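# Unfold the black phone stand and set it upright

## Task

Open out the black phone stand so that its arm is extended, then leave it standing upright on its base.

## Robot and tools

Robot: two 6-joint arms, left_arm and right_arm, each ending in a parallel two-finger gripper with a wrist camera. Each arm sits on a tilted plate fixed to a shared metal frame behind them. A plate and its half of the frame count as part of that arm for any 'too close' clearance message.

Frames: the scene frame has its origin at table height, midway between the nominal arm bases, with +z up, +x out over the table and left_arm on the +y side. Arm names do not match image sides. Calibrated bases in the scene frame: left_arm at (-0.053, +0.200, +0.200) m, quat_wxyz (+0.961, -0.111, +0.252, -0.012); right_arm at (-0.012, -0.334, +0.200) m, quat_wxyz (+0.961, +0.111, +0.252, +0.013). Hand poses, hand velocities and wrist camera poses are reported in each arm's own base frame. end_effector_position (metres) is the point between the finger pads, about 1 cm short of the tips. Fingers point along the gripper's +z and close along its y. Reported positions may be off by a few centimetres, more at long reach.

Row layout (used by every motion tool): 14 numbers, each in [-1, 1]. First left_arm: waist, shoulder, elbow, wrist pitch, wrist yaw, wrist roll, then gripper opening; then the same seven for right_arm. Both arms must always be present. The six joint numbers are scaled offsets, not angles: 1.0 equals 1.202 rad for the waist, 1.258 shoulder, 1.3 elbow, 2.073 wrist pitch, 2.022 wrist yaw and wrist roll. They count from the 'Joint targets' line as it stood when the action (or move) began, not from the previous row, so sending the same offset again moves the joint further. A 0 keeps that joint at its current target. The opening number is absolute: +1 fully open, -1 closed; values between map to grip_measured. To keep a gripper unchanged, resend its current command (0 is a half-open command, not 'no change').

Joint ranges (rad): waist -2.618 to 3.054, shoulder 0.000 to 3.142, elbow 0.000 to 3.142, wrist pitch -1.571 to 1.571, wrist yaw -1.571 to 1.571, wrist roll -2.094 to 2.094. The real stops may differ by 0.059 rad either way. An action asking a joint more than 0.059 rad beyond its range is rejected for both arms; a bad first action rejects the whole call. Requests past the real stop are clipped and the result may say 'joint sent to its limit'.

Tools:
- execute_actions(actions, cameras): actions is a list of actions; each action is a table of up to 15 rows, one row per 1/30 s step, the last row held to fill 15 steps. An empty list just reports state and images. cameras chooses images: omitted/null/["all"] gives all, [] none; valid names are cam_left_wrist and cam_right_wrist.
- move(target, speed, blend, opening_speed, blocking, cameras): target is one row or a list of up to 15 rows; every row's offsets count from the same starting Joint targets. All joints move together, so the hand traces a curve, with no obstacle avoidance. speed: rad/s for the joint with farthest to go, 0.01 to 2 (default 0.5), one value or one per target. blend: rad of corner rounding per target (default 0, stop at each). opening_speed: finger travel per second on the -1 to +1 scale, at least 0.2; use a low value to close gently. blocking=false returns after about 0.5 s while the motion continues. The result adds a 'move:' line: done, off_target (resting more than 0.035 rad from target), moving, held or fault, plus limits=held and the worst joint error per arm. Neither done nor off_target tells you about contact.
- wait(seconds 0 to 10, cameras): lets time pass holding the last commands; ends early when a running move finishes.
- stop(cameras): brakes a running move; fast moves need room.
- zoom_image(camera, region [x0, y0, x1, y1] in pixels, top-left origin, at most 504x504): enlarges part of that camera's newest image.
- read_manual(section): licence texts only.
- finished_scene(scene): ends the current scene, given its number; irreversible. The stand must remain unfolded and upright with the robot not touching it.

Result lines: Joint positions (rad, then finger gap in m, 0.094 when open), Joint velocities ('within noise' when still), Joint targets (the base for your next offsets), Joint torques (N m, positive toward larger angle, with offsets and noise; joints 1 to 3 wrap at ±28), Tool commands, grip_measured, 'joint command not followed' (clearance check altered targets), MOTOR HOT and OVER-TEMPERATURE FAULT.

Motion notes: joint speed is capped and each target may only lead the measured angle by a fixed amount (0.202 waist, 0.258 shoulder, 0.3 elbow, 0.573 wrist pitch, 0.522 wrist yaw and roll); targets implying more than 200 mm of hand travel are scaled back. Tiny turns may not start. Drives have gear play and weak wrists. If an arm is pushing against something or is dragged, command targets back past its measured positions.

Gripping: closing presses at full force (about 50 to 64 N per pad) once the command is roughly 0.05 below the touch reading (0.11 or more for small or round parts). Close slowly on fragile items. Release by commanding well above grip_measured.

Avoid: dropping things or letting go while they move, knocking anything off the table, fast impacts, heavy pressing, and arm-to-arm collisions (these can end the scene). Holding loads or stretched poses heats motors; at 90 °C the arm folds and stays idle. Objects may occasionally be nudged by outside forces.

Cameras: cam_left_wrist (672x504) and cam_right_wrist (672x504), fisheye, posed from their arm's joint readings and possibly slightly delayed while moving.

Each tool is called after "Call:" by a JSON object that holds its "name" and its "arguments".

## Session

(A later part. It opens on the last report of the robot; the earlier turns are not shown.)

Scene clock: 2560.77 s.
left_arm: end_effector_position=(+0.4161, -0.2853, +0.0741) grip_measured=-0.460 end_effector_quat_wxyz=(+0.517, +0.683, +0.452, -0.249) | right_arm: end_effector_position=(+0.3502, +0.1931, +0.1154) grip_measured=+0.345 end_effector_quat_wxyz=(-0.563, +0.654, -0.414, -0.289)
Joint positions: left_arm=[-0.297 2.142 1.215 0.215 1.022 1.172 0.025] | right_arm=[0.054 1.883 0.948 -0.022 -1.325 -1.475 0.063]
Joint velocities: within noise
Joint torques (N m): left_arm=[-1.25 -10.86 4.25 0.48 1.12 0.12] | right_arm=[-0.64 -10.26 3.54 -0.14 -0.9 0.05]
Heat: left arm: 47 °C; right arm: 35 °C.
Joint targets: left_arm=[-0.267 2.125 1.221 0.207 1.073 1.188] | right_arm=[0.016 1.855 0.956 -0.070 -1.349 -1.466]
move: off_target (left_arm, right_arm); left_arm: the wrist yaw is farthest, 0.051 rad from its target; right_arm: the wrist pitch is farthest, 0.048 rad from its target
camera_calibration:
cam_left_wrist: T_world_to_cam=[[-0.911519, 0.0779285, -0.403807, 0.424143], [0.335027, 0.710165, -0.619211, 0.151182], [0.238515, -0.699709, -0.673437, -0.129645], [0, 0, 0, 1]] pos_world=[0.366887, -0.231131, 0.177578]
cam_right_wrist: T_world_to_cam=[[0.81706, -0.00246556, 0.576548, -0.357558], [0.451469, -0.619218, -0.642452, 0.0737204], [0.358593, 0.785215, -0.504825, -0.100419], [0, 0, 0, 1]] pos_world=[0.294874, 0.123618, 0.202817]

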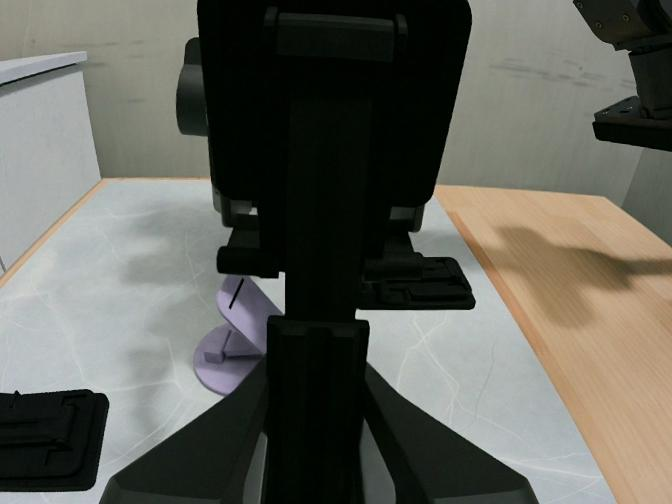

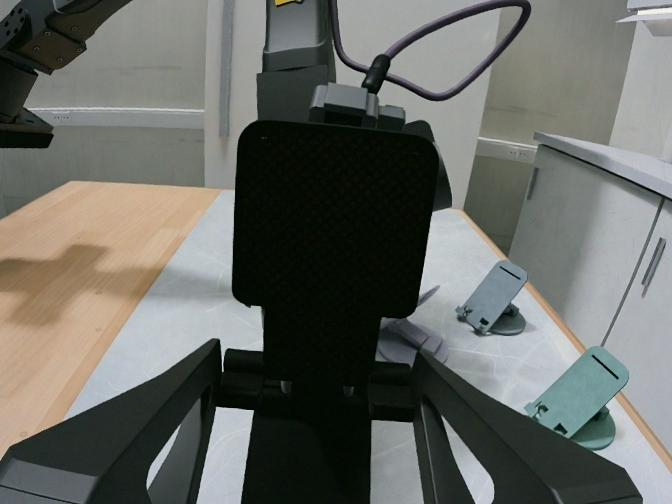

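Call:
{"name": "move", "arguments": {"target": [0.0,-0.0,-0.00,-0.0,0.0,0.0,-1,0.003,-0.1232,0.007,-0.111,0.123,-0.0366,-1], "speed": 0.15}}

Scene clock: 2631.03 s.
left_arm: end_effector_position=(+0.4161, -0.2853, +0.0741) grip_measured=-0.460 end_effector_quat_wxyz=(+0.518, +0.683, +0.452, -0.249) | right_arm: end_effector_position=(+0.3452, +0.1832, +0.1249) grip_measured=+0.345 end_effector_quat_wxyz=(-0.516, +0.684, -0.464, -0.226)
Joint positions: left_arm=[-0.297 2.142 1.215 0.215 1.022 1.174 0.025] | right_arm=[0.06 1.732 0.954 -0.242 -1.128 -1.536 0.063]
Joint velocities: within noise
Joint torques (N m): left_arm=[-1.25 -10.85 4.26 0.48 1.11 0.11] | right_arm=[-0.4 -10.29 4.6 -0.23 -0.28 -0.05]
Heat: left arm: 49 °C; right arm: 38 °C.
Joint targets: left_arm=[-0.267 2.125 1.221 0.207 1.073 1.188] | right_arm=[0.020 1.700 0.965 -0.300 -1.100 -1.540]
move: off_target (left_arm, right_arm); left_arm: the wrist yaw is farthest, 0.051 rad from its target; right_arm: the wrist pitch is farthest, 0.059 rad from its target
camera_calibration:
cam_left_wrist: T_world_to_cam=[[-0.9109, 0.0784841, -0.405094, 0.42414], [0.336283, 0.710111, -0.618592, 0.150598], [0.239112, -0.699702, -0.673233, -0.129907], [0, 0, 0, 1]] pos_world=[0.366768, -0.231125, 0.177518]
cam_right_wrist: T_world_to_cam=[[0.815224, 0.0299764, 0.578369, -0.364522], [0.396193, -0.757278, -0.519193, 0.104933], [0.422423, 0.652405, -0.629228, -0.0682292], [0, 0, 0, 1]] pos_world=[0.284415, 0.134903, 0.222377]

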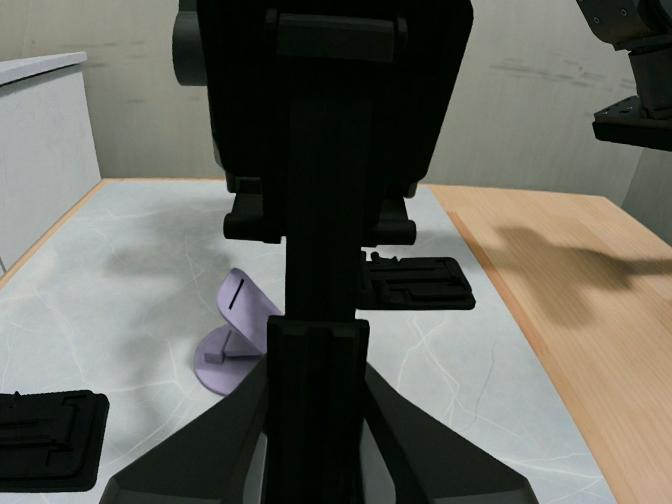

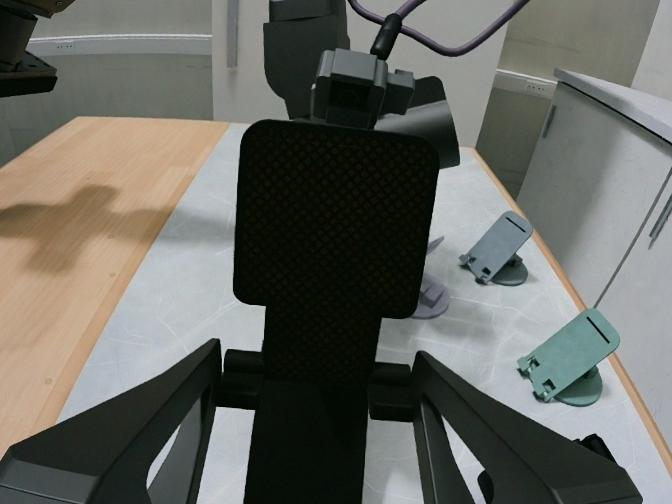

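Call:
{"name": "move", "arguments": {"target": [0.0,-0.0,-0.00,-0.0,0.0,0.0,-1,0.054,-0.143,0.0154,-0.0699,0.1434,0.0272,-1], "speed": 0.15}}

Scene clock: 2643.60 s.
left_arm: end_effector_position=(+0.4161, -0.2853, +0.0741) grip_measured=-0.460 end_effector_quat_wxyz=(+0.518, +0.683, +0.452, -0.249) | right_arm: end_effector_position=(+0.3388, +0.1753, +0.1386) grip_measured=+0.345 end_effector_quat_wxyz=(-0.454, +0.707, -0.523, -0.144)
Joint positions: left_arm=[-0.297 2.142 1.215 0.215 1.022 1.174 0.025] | right_arm=[0.114 1.561 0.964 -0.392 -0.857 -1.481 0.063]
Joint velocities: within noise
Joint torques (N m): left_arm=[-1.25 -10.85 4.26 0.48 1.11 0.11] | right_arm=[0.28 -10.43 6.46 -0.2 -0.03 -0.02]
Heat: left arm: 50 °C; right arm: 39 °C.
Joint targets: left_arm=[-0.267 2.125 1.221 0.207 1.073 1.188] | right_arm=[0.085 1.520 0.985 -0.445 -0.810 -1.485]
move: off_target (left_arm, right_arm); left_arm: the wrist yaw is farthest, 0.051 rad from its target; right_arm: the wrist pitch is farthest, 0.053 rad from its target
camera_calibration:
cam_left_wrist: T_world_to_cam=[[-0.9109, 0.0784841, -0.405094, 0.42414], [0.336283, 0.710111, -0.618592, 0.150598], [0.239112, -0.699702, -0.673233, -0.129907], [0, 0, 0, 1]] pos_world=[0.366768, -0.231125, 0.177518]
cam_right_wrist: T_world_to_cam=[[0.817936, 0.0565658, 0.572522, -0.371753], [0.300494, -0.890625, -0.341307, 0.139799], [0.490596, 0.451207, -0.745472, -0.023525], [0, 0, 0, 1]] pos_world=[0.273603, 0.156152, 0.243014]

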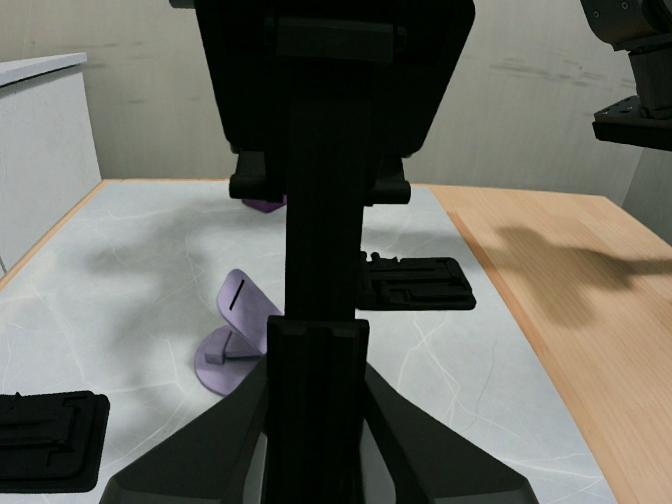

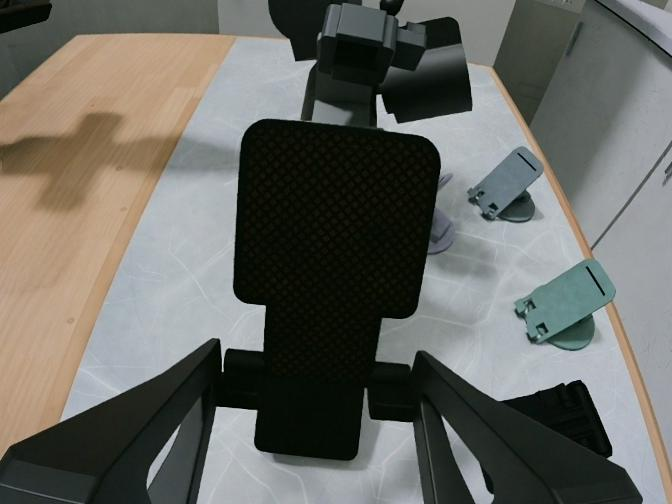

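Call:
{"name": "move", "arguments": {"target": [0.0,-0.0,-0.00,-0.0,0.0,0.0,-1,0.0458,-0.0715,0.0231,-0.0507,0.089,0.0223,-1], "speed": 0.15}}

Scene clock: 2659.70 s.
left_arm: end_effector_position=(+0.4144, -0.2869, +0.0747) grip_measured=-0.460 end_effector_quat_wxyz=(+0.518, +0.684, +0.449, -0.252) | right_arm: end_effector_position=(+0.3323, +0.1725, +0.1482) grip_measured=+0.345 end_effector_quat_wxyz=(-0.415, +0.715, -0.555, -0.097)
Joint positions: left_arm=[-0.3 2.142 1.215 0.215 1.028 1.174 0.025] | right_arm=[0.168 1.476 0.989 -0.486 -0.691 -1.433 0.063]
Joint velocities: within noise
Joint torques (N m): left_arm=[-0.96 -10.85 4.26 0.48 1.03 0.11] | right_arm=[0.34 -10.48 7.54 -0.21 0.11 -0.05]
Heat: left arm: 50 °C; right arm: 40 °C.
Joint targets: left_arm=[-0.267 2.125 1.221 0.207 1.073 1.188] | right_arm=[0.140 1.430 1.015 -0.550 -0.630 -1.440]
move: off_target (left_arm, right_arm); left_arm: the wrist yaw is farthest, 0.045 rad from its target; right_arm: the wrist pitch is farthest, 0.065 rad from its target
camera_calibration:
cam_left_wrist: T_world_to_cam=[[-0.910751, 0.0839588, -0.404332, 0.424397], [0.34101, 0.705123, -0.621702, 0.149539], [0.232906, -0.704097, -0.670822, -0.129078], [0, 0, 0, 1]] pos_world=[0.365589, -0.231959, 0.177978]
cam_right_wrist: T_world_to_cam=[[0.82283, 0.0698928, 0.563974, -0.374461], [0.238764, -0.943085, -0.231477, 0.155744], [0.515697, 0.325123, -0.792686, 0.00850981], [0, 0, 0, 1]] pos_world=[0.266543, 0.170285, 0.253983]

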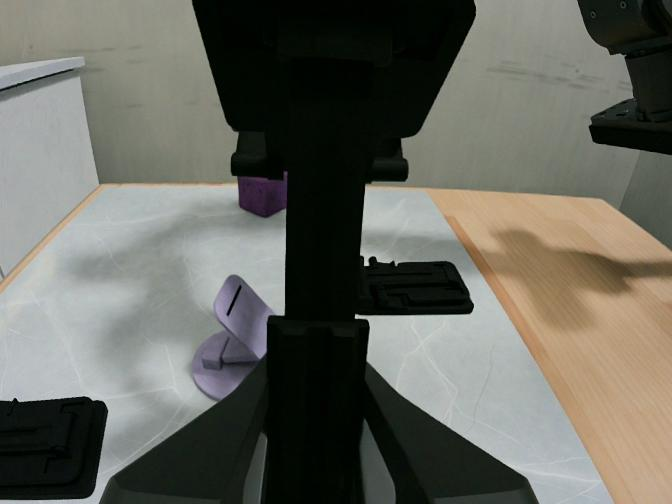

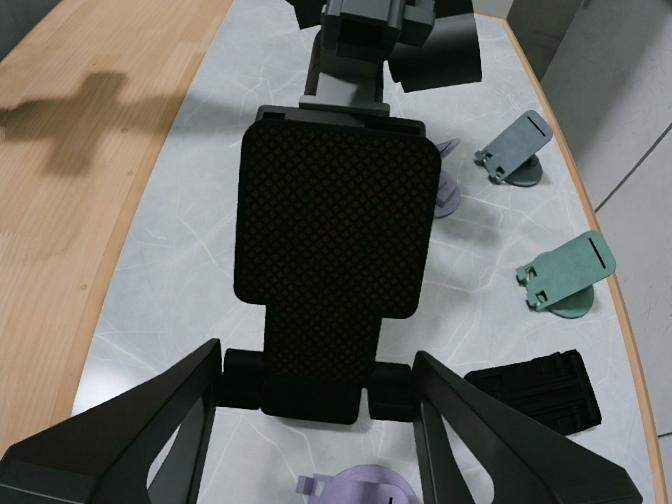

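Call:
{"name": "move", "arguments": {"target": [[0,0,0,0,0,0,-1,0,0,0,0,0,0,-1],[0,0,0,0,0,0,-1,0,0,0,0,0,0,0.72],[0.0,-0.0,-0.00,-0.0,0.0,0.0,-1,-0.1664,-0.0397,0.0885,-0.1592,-0.089,-0.1187,0.74]], "speed": 0.2, "opening_speed": 0.8}}

Scene clock: 2679.93 s.
left_arm: end_effector_position=(+0.4266, -0.2682, +0.0749) grip_measured=-0.460 end_effector_quat_wxyz=(+0.525, +0.676, +0.460, -0.238) | right_arm: end_effector_position=(+0.3145, +0.1088, +0.1853) grip_measured=+0.738 end_effector_quat_wxyz=(-0.407, +0.708, -0.569, -0.097)
Joint positions: left_arm=[-0.255 2.142 1.215 0.215 1.03 1.184 0.025] | right_arm=[-0.056 1.406 1.112 -0.861 -0.78 -1.671 0.082]
Joint velocities: within noise
Joint torques (N m): left_arm=[-4.71 -10.91 4.19 0.47 1.04 0.04] | right_arm=[0.73 -9.01 7.17 -0.18 -0.84 -0.07]
Heat: left arm: 50 °C; right arm: 41 °C.
Joint targets: left_arm=[-0.267 2.125 1.221 0.207 1.073 1.188] | right_arm=[-0.060 1.380 1.130 -0.880 -0.810 -1.680]
move: off_target (left_arm); target 2's new numbers were sent with right_arm's wrist pitch 0.064 rad from that target; left_arm: the wrist yaw is farthest, 0.043 rad from its target
camera_calibration:
cam_left_wrist: T_world_to_cam=[[-0.909397, 0.0480402, -0.413146, 0.424399], [0.318769, 0.718561, -0.618106, 0.145187], [0.267177, -0.693802, -0.668771, -0.130702], [0, 0, 0, 1]] pos_world=[0.374587, -0.215395, 0.17767]
cam_right_wrist: T_world_to_cam=[[0.836583, 0.0526755, 0.545302, -0.375245], [0.208171, -0.951272, -0.227477, 0.118345], [0.506748, 0.30382, -0.806783, 0.0755605], [0, 0, 0, 1]] pos_world=[0.250997, 0.109388, 0.292503]

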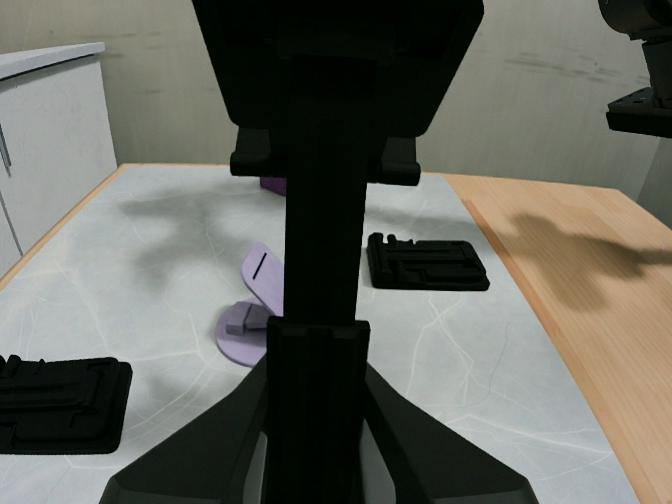

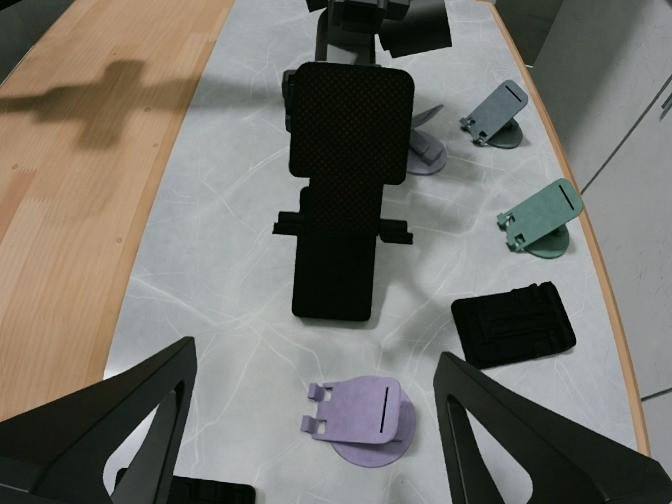

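Call:
{"name": "move", "arguments": {"target": [0.1156,0.066,-0.0238,0.0256,0.1123,0.0307,-1,0,0,0,0,0,0,0.74], "speed": 0.15}}

Scene clock: 2712.57 s.
left_arm: end_effector_position=(+0.4254, -0.2219, +0.0752) grip_measured=-0.460 end_effector_quat_wxyz=(+0.558, +0.650, +0.433, -0.282) | right_arm: end_effector_position=(+0.3142, +0.1088, +0.1851) grip_measured=+0.738 end_effector_quat_wxyz=(-0.406, +0.708, -0.569, -0.097)
Joint positions: left_arm=[-0.123 2.185 1.194 0.239 1.245 1.239 0.025] | right_arm=[-0.056 1.406 1.112 -0.863 -0.78 -1.671 0.082]
Joint velocities: within noise
Joint torques (N m): left_arm=[-3.47 -7.82 2.71 0.61 1.17 0.07] | right_arm=[0.75 -9.01 7.17 -0.17 -0.84 -0.07]
Heat: left arm: 50 °C; right arm: 37 °C.
Joint targets: left_arm=[-0.128 2.208 1.190 0.260 1.300 1.250] | right_arm=[-0.060 1.380 1.130 -0.880 -0.810 -1.680]
move: off_target (left_arm); left_arm: the wrist yaw is farthest, 0.055 rad from its target
camera_calibration:
cam_left_wrist: T_world_to_cam=[[-0.913079, 0.0361292, -0.406178, 0.419692], [0.339013, 0.620805, -0.706874, 0.0888122], [0.226619, -0.783132, -0.579093, -0.107363], [0, 0, 0, 1]] pos_world=[0.377434, -0.154378, 0.171075]
cam_right_wrist: T_world_to_cam=[[0.837417, 0.0526284, 0.544025, -0.374968], [0.207823, -0.951253, -0.227878, 0.118571], [0.505512, 0.30389, -0.807532, 0.0761173], [0, 0, 0, 1]] pos_world=[0.250885, 0.109394, 0.292479]

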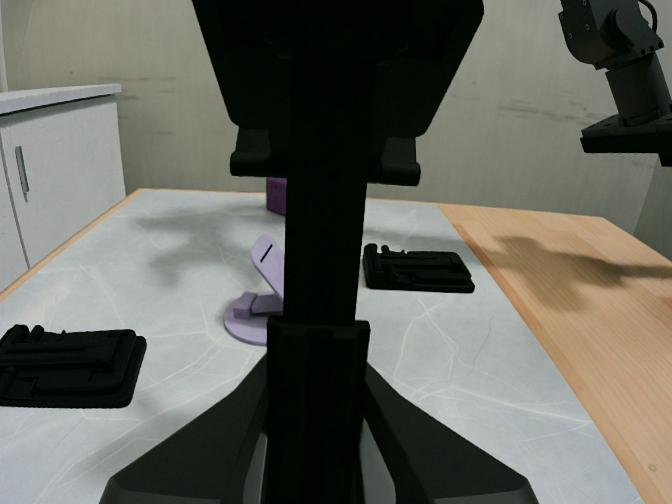

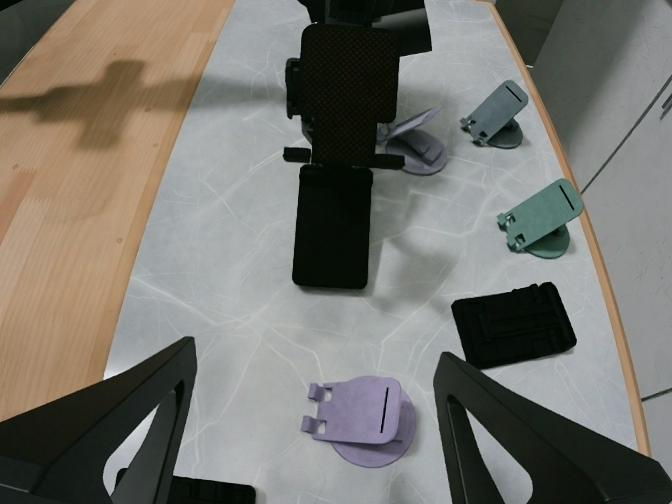

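Call:
{"name": "move", "arguments": {"target": [0.0055,0.0207,0.011,0.0024,0.0025,0.004,-0.455,0,0,0,0,0,0,0.74], "speed": 0.1, "opening_speed": 0.5}}

Call:
{"name": "move", "arguments": {"target": [0.0055,0.0207,0.011,0.0024,0.0025,0.004,-0.455,0,0,0,0,0,0,0.74], "speed": 0.1}}

Call:
{"name": "zoom_image", "arguments": {"camera": "cam_right_wrist", "region": [200, 0, 500, 330]}}

Scene clock: 2727.20 s.
left_arm: end_effector_position=(+0.4251, -0.2201, +0.0651) grip_measured=-0.452 end_effector_quat_wxyz=(+0.555, +0.648, +0.436, -0.287) | right_arm: end_effector_position=(+0.3142, +0.1088, +0.1851) grip_measured=+0.738 end_effector_quat_wxyz=(-0.406, +0.708, -0.569, -0.097)
Joint positions: left_arm=[-0.119 2.211 1.194 0.246 1.249 1.247 0.026] | right_arm=[-0.056 1.406 1.112 -0.863 -0.78 -1.671 0.082]
Joint velocities: within noise
Joint torques (N m): left_arm=[-3.29 -7.77 3.84 0.59 1.19 0.06] | right_arm=[0.75 -9.01 7.16 -0.17 -0.84 -0.07]
Heat: left arm: 48 °C; right arm: 37 °C.
Joint targets: left_arm=[-0.122 2.234 1.204 0.265 1.305 1.258] | right_arm=[-0.060 1.380 1.130 -0.880 -0.810 -1.680]
move: off_target (left_arm); left_arm: the wrist yaw is farthest, 0.056 rad from its target
camera_calibration:
cam_left_wrist: T_world_to_cam=[[-0.918168, 0.036559, -0.394501, 0.416754], [0.330231, 0.62076, -0.711059, 0.0846294], [0.218895, -0.783148, -0.582035, -0.108212], [0, 0, 0, 1]] pos_world=[0.37839, -0.152517, 0.161603]
cam_right_wrist: T_world_to_cam=[[0.837417, 0.0526284, 0.544025, -0.374968], [0.207823, -0.951253, -0.227878, 0.118571], [0.505512, 0.30389, -0.807532, 0.0761173], [0, 0, 0, 1]] pos_world=[0.250885, 0.109394, 0.292479]

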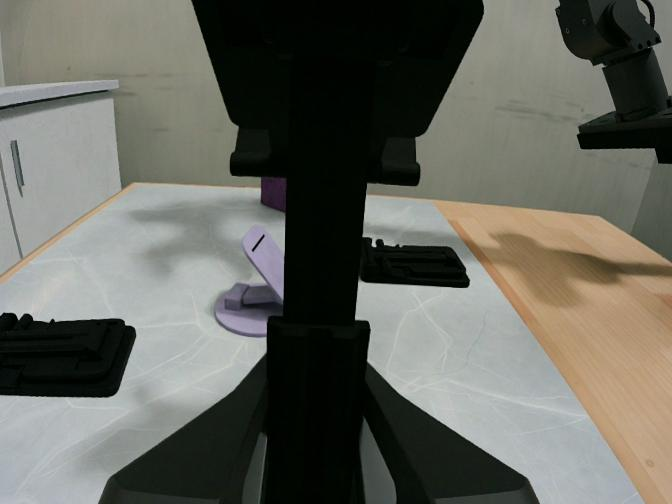

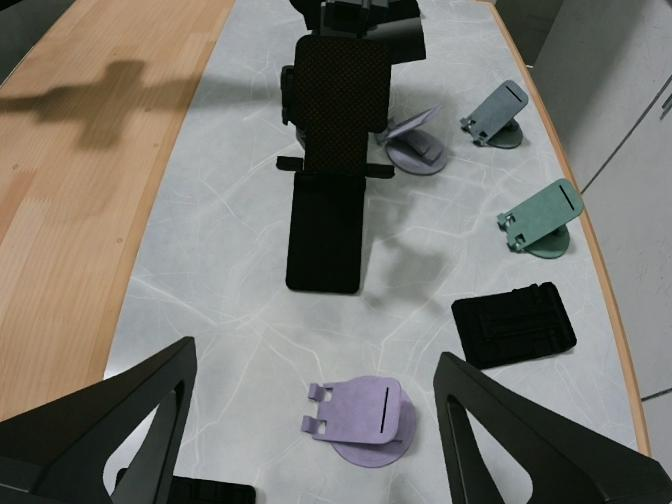

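Scene clock: 2727.97 s.
left_arm: end_effector_position=(+0.4254, -0.2187, +0.0621) grip_measured=-0.451 end_effector_quat_wxyz=(+0.559, +0.648, +0.427, -0.291) | right_arm: end_effector_position=(+0.3142, +0.1088, +0.1851) grip_measured=+0.738 end_effector_quat_wxyz=(-0.406, +0.708, -0.569, -0.097)
Joint positions: left_arm=[-0.113 2.233 1.203 0.255 1.274 1.261 0.026] | right_arm=[-0.056 1.406 1.112 -0.863 -0.78 -1.671 0.082]
Joint velocities: within noise
Joint torques (N m): left_arm=[-3.12 -7.5 4.25 0.54 0.97 0.05] | right_arm=[0.73 -8.99 7.16 -0.17 -0.84 -0.07]
Heat: left arm: 48 °C; right arm: 37 °C.
Joint targets: left_arm=[-0.115 2.260 1.219 0.270 1.310 1.266] | right_arm=[-0.060 1.380 1.130 -0.880 -0.810 -1.680]
move: off_target (left_arm); left_arm: the wrist yaw is farthest, 0.036 rad from its target
camera_calibration:
cam_left_wrist: T_world_to_cam=[[-0.91425, 0.0436551, -0.402792, 0.416174], [0.345022, 0.605047, -0.71755, 0.0722208], [0.212383, -0.794992, -0.568227, -0.109599], [0, 0, 0, 1]] pos_world=[0.378847, -0.148995, 0.157177]
cam_right_wrist: T_world_to_cam=[[0.837417, 0.0526284, 0.544025, -0.374968], [0.207823, -0.951253, -0.227878, 0.118571], [0.505512, 0.30389, -0.807532, 0.0761173], [0, 0, 0, 1]] pos_world=[0.250885, 0.109394, 0.292479]

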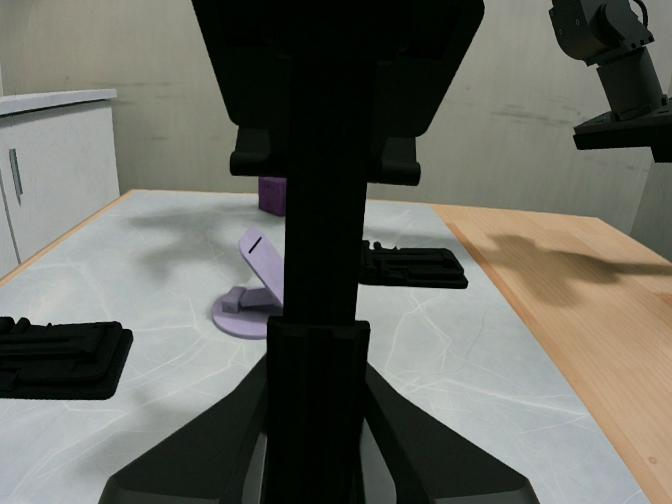

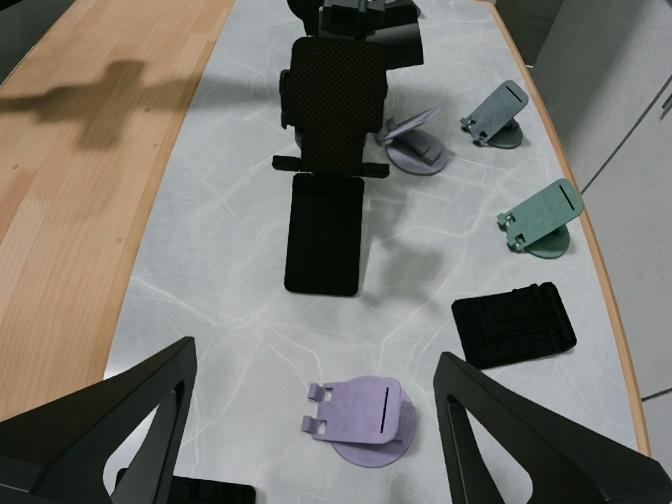

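Scaled by 1.527 from the camera's 672x504 image, which has a finer 960x720 frame.

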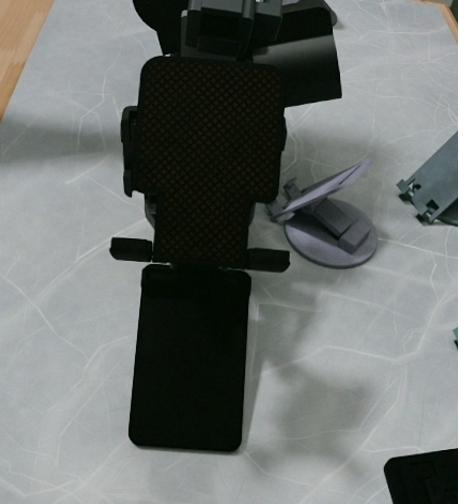

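Call:
{"name": "move", "arguments": {"target": [0.0055,0.0207,0.011,0.0024,0.0025,0.004,-0.445,0,0,0,0,0,0,0.74], "speed": 0.1}}

Call:
{"name": "zoom_image", "arguments": {"camera": "cam_right_wrist", "region": [200, 0, 500, 330]}}

Scene clock: 2733.40 s.
left_arm: end_effector_position=(+0.4263, -0.2181, +0.0602) grip_measured=-0.441 end_effector_quat_wxyz=(+0.563, +0.646, +0.419, -0.300) | right_arm: end_effector_position=(+0.3142, +0.1088, +0.1851) grip_measured=+0.738 end_effector_quat_wxyz=(-0.406, +0.708, -0.569, -0.097)
Joint positions: left_arm=[-0.108 2.256 1.218 0.262 1.301 1.262 0.026] | right_arm=[-0.056 1.406 1.112 -0.863 -0.78 -1.671 0.082]
Joint velocities: within noise
Joint torques (N m): left_arm=[-3.08 -7.31 4.03 0.52 0.72 0.08] | right_arm=[0.73 -9.01 7.16 -0.17 -0.84 -0.07]
Heat: left arm: 47 °C; right arm: 36 °C.
Joint targets: left_arm=[-0.108 2.286 1.233 0.275 1.315 1.274] | right_arm=[-0.060 1.380 1.130 -0.880 -0.810 -1.680]
move: done
camera_calibration:
cam_left_wrist: T_world_to_cam=[[-0.913781, 0.0500763, -0.403109, 0.417401], [0.353752, 0.585871, -0.729119, 0.0630429], [0.199658, -0.808856, -0.553073, -0.108864], [0, 0, 0, 1]] pos_world=[0.380847, -0.145892, 0.154014]
cam_right_wrist: T_world_to_cam=[[0.837417, 0.0526284, 0.544025, -0.374968], [0.207823, -0.951253, -0.227878, 0.118571], [0.505512, 0.30389, -0.807532, 0.0761173], [0, 0, 0, 1]] pos_world=[0.250885, 0.109394, 0.292479]

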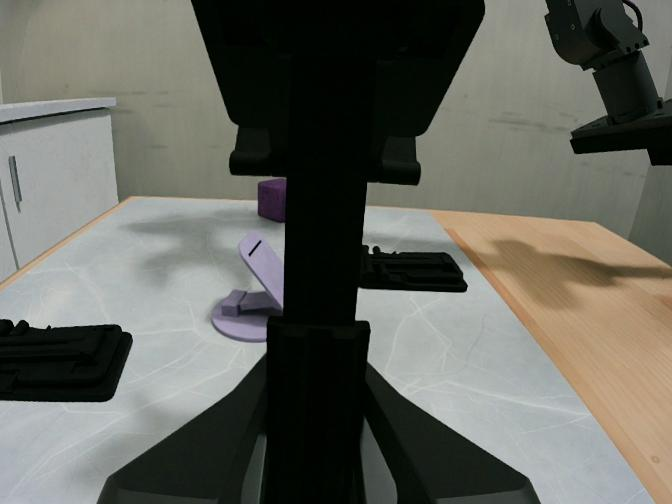

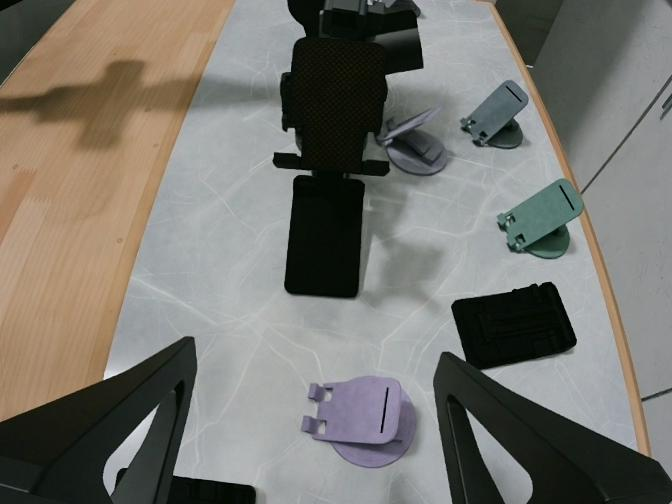

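Scaled by 1.527 from the camera's 672x504 image, which has a finer 960x720 frame.

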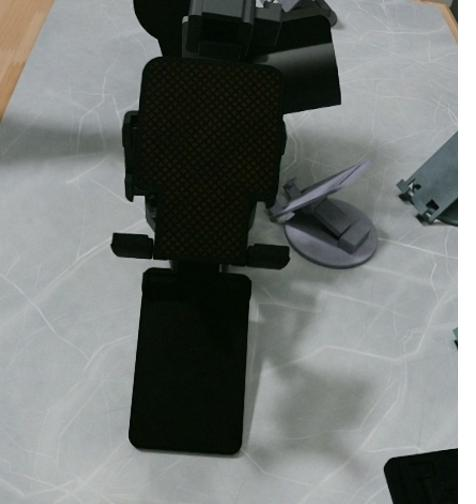

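Call:
{"name": "move", "arguments": {"target": [[0.0055,0.0207,0.011,0.0024,0.0025,0.004,-0.445,0,0,0,0,0,0,0.74],[0.011,0.0414,0.022,0.0048,0.005,0.008,-0.445,0,0,0,0,0,0,0.74]], "speed": 0.1}}

Call:
{"name": "zoom_image", "arguments": {"camera": "cam_right_wrist", "region": [200, 0, 500, 330]}}

Scene clock: 2742.20 s.
left_arm: end_effector_position=(+0.4282, -0.2152, +0.0560) grip_measured=-0.441 end_effector_quat_wxyz=(+0.571, +0.641, +0.403, -0.315) | right_arm: end_effector_position=(+0.3142, +0.1088, +0.1851) grip_measured=+0.738 end_effector_quat_wxyz=(-0.406, +0.708, -0.569, -0.097)
Joint positions: left_arm=[-0.096 2.303 1.251 0.275 1.358 1.272 0.026] | right_arm=[-0.056 1.406 1.112 -0.863 -0.78 -1.671 0.082]
Joint velocities: within noise
Joint torques (N m): left_arm=[-2.89 -6.97 3.63 0.47 0.22 0.15] | right_arm=[0.75 -9.01 7.16 -0.17 -0.84 -0.07]
Heat: left arm: 46 °C; right arm: 36 °C.
Joint targets: left_arm=[-0.095 2.338 1.262 0.285 1.325 1.290] | right_arm=[-0.060 1.380 1.130 -0.880 -0.810 -1.680]
move: done
camera_calibration:
cam_left_wrist: T_world_to_cam=[[-0.911328, 0.0616006, -0.407047, 0.418948], [0.372051, 0.54651, -0.75027, 0.0424797], [0.176238, -0.835184, -0.520968, -0.106672], [0, 0, 0, 1]] pos_world=[0.384794, -0.138114, 0.14683]
cam_right_wrist: T_world_to_cam=[[0.837417, 0.0526284, 0.544025, -0.374968], [0.207823, -0.951253, -0.227878, 0.118571], [0.505512, 0.30389, -0.807532, 0.0761173], [0, 0, 0, 1]] pos_world=[0.250885, 0.109394, 0.292479]

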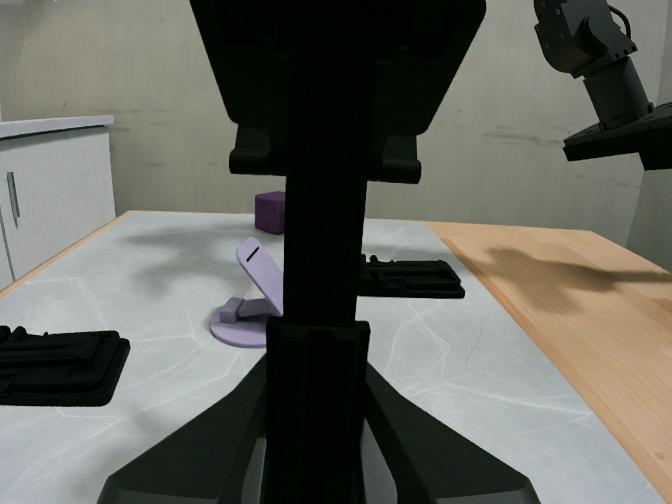

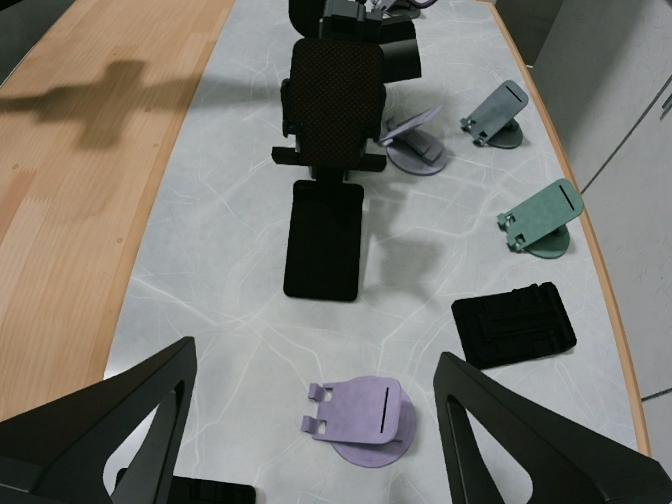

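Scaled by 1.527 from the camera's 672x504 image, which has a finer 960x720 frame.

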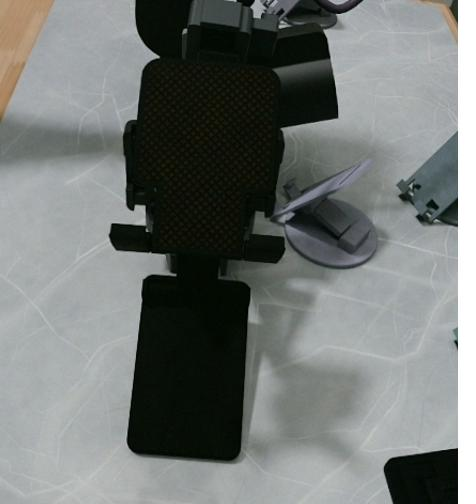

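Call:
{"name": "move", "arguments": {"target": [[0.0055,0.0207,0.011,0.0024,0.0025,0.004,-0.445,0,0,0,0,0,0,0.74],[0.011,0.0414,0.022,0.0048,0.005,0.008,-0.445,0,0,0,0,0,0,0.74]], "speed": 0.1}}

Call:
{"name": "zoom_image", "arguments": {"camera": "cam_right_wrist", "region": [200, 0, 500, 330]}}

Scene clock: 2756.33 s.
left_arm: end_effector_position=(+0.4311, -0.2112, +0.0466) grip_measured=-0.441 end_effector_quat_wxyz=(+0.576, +0.638, +0.395, -0.324) | right_arm: end_effector_position=(+0.3142, +0.1088, +0.1851) grip_measured=+0.738 end_effector_quat_wxyz=(-0.406, +0.708, -0.569, -0.097)
Joint positions: left_arm=[-0.084 2.354 1.28 0.284 1.394 1.285 0.026] | right_arm=[-0.056 1.406 1.112 -0.863 -0.78 -1.671 0.082]
Joint velocities: within noise
Joint torques (N m): left_arm=[-2.86 -6.9 3.43 0.46 0.02 0.2] | right_arm=[0.75 -9.01 7.16 -0.17 -0.84 -0.07]
Heat: left arm: 46 °C; right arm: 36 °C.
Joint targets: left_arm=[-0.082 2.391 1.290 0.295 1.335 1.306] | right_arm=[-0.060 1.380 1.130 -0.880 -0.810 -1.680]
move: off_target (left_arm); left_arm: the wrist yaw is farthest, 0.058 rad from its target
camera_calibration:
cam_left_wrist: T_world_to_cam=[[-0.910723, 0.0655116, -0.40779, 0.418163], [0.379263, 0.523592, -0.762897, 0.0247542], [0.163537, -0.849447, -0.501693, -0.107179], [0, 0, 0, 1]] pos_world=[0.388969, -0.131399, 0.135636]
cam_right_wrist: T_world_to_cam=[[0.837417, 0.0526284, 0.544025, -0.374968], [0.207823, -0.951253, -0.227878, 0.118571], [0.505512, 0.30389, -0.807532, 0.0761173], [0, 0, 0, 1]] pos_world=[0.250885, 0.109394, 0.292479]

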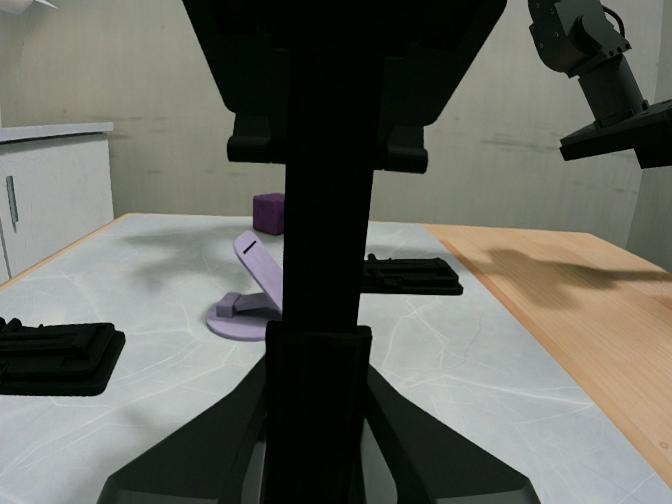

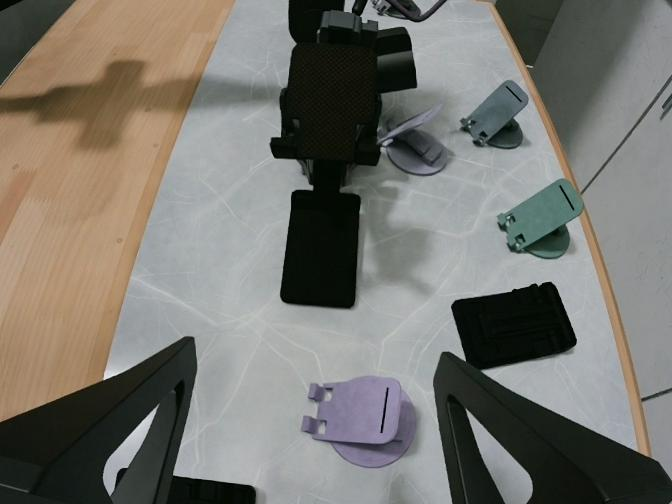

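Scaled by 1.527 from the camera's 672x504 image, which has a finer 960x720 frame.

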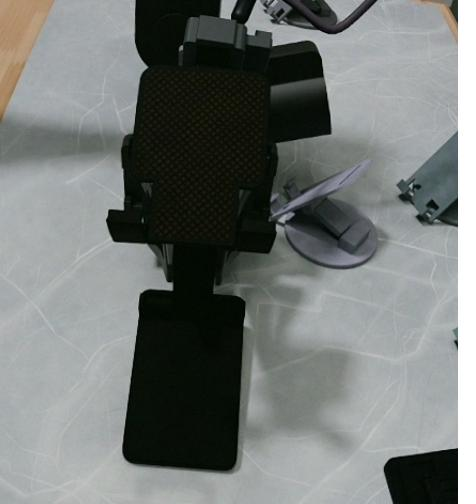

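Call:
{"name": "move", "arguments": {"target": [[0.0055,0.0207,0.011,0.0024,0.0,0.004,-0.445,0,0,0,0,0,0,0.74],[0.011,0.0414,0.022,0.0048,0.0,0.008,-0.445,0,0,0,0,0,0,0.74]], "speed": 0.1}}

Call:
{"name": "zoom_image", "arguments": {"camera": "cam_right_wrist", "region": [200, 0, 500, 330]}}

Scene clock: 2762.20 s.
left_arm: end_effector_position=(+0.4369, -0.2062, +0.0331) grip_measured=-0.441 end_effector_quat_wxyz=(+0.577, +0.635, +0.398, -0.324) | right_arm: end_effector_position=(+0.3142, +0.1088, +0.1851) grip_measured=+0.738 end_effector_quat_wxyz=(-0.406, +0.708, -0.569, -0.097)
Joint positions: left_arm=[-0.071 2.403 1.307 0.29 1.398 1.298 0.026] | right_arm=[-0.056 1.406 1.112 -0.863 -0.78 -1.671 0.082]
Joint velocities: within noise
Joint torques (N m): left_arm=[-2.73 -6.71 3.33 0.48 -0.03 0.24] | right_arm=[0.73 -9.02 7.16 -0.17 -0.84 -0.07]
Heat: left arm: 46 °C; right arm: 36 °C.
Joint targets: left_arm=[-0.069 2.443 1.319 0.305 1.335 1.323] | right_arm=[-0.060 1.380 1.130 -0.880 -0.810 -1.680]
move: off_target (left_arm); left_arm: the wrist yaw is farthest, 0.063 rad from its target
camera_calibration:
cam_left_wrist: T_world_to_cam=[[-0.912563, 0.0580197, -0.4048, 0.416759], [0.372728, 0.525242, -0.76498, 0.0129742], [0.168234, -0.848973, -0.500942, -0.112666], [0, 0, 0, 1]] pos_world=[0.394437, -0.126645, 0.12219]
cam_right_wrist: T_world_to_cam=[[0.837417, 0.0526284, 0.544025, -0.374968], [0.207823, -0.951253, -0.227878, 0.118571], [0.505512, 0.30389, -0.807532, 0.0761173], [0, 0, 0, 1]] pos_world=[0.250885, 0.109394, 0.292479]

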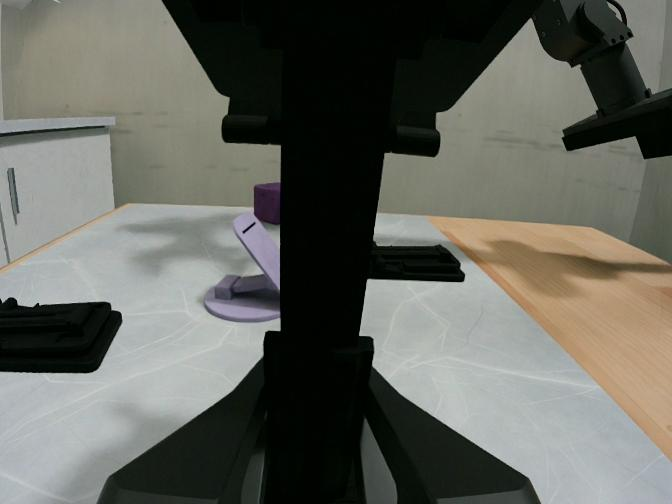

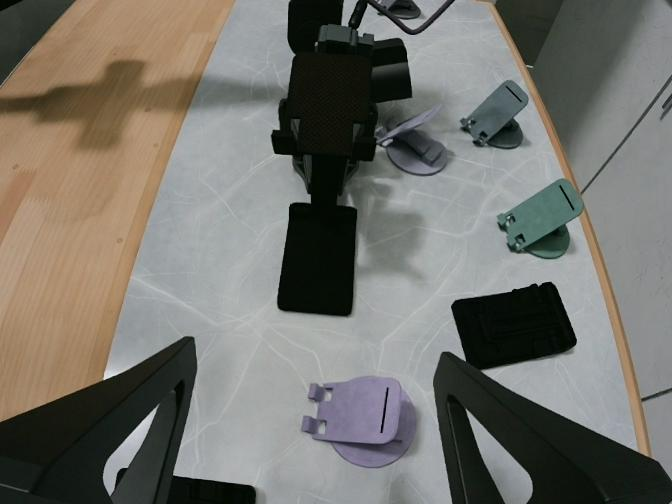

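Scaled by 1.527 from the camera's 672x504 image, which has a finer 960x720 frame.

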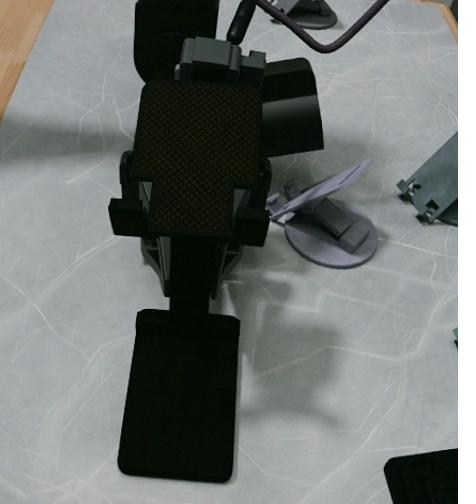

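Call:
{"name": "move", "arguments": {"target": [0.003,0.012,0.006,0.001,0.0,0.002,-0.445,0,0,0,0,0,0,0.74], "speed": 0.1}}

Call:
{"name": "zoom_image", "arguments": {"camera": "cam_right_wrist", "region": [200, 0, 500, 330]}}

Scene clock: 2769.60 s.
left_arm: end_effector_position=(+0.4370, -0.2066, +0.0329) grip_measured=-0.441 end_effector_quat_wxyz=(+0.579, +0.634, +0.394, -0.328) | right_arm: end_effector_position=(+0.3142, +0.1088, +0.1851) grip_measured=+0.738 end_effector_quat_wxyz=(-0.406, +0.708, -0.569, -0.097)
Joint positions: left_arm=[-0.071 2.412 1.317 0.29 1.41 1.298 0.026] | right_arm=[-0.056 1.406 1.112 -0.863 -0.78 -1.671 0.082]
Joint velocities: within noise
Joint torques (N m): left_arm=[-2.47 -6.28 3.23 0.5 -0.18 0.29] | right_arm=[0.75 -9.01 7.16 -0.17 -0.84 -0.07]
Heat: left arm: 46 °C; right arm: 36 °C.
Joint targets: left_arm=[-0.065 2.458 1.327 0.307 1.335 1.327] | right_arm=[-0.060 1.380 1.130 -0.880 -0.810 -1.680]
move: off_target (left_arm); left_arm: the wrist yaw is farthest, 0.075 rad from its target
camera_calibration:
cam_left_wrist: T_world_to_cam=[[-0.912307, 0.0622028, -0.404755, 0.417529], [0.376667, 0.515282, -0.769809, 0.00931889], [0.160679, -0.85476, -0.493525, -0.111262], [0, 0, 0, 1]] pos_world=[0.395282, -0.125875, 0.12126]
cam_right_wrist: T_world_to_cam=[[0.837417, 0.0526284, 0.544025, -0.374968], [0.207823, -0.951253, -0.227878, 0.118571], [0.505512, 0.30389, -0.807532, 0.0761173], [0, 0, 0, 1]] pos_world=[0.250885, 0.109394, 0.292479]

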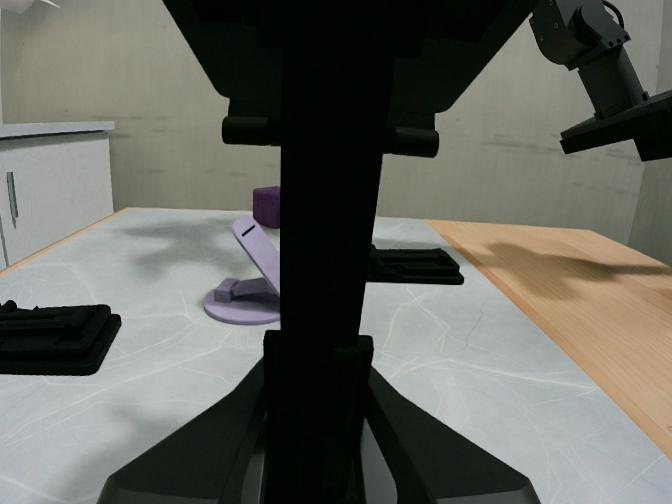

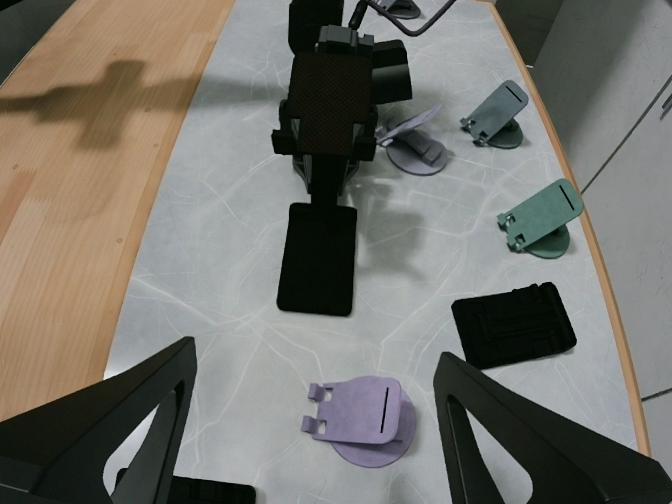

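Scaled by 1.527 from the camera's 672x504 image, which has a finer 960x720 frame.

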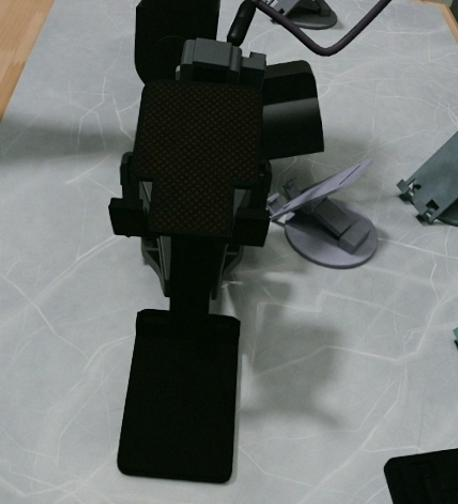

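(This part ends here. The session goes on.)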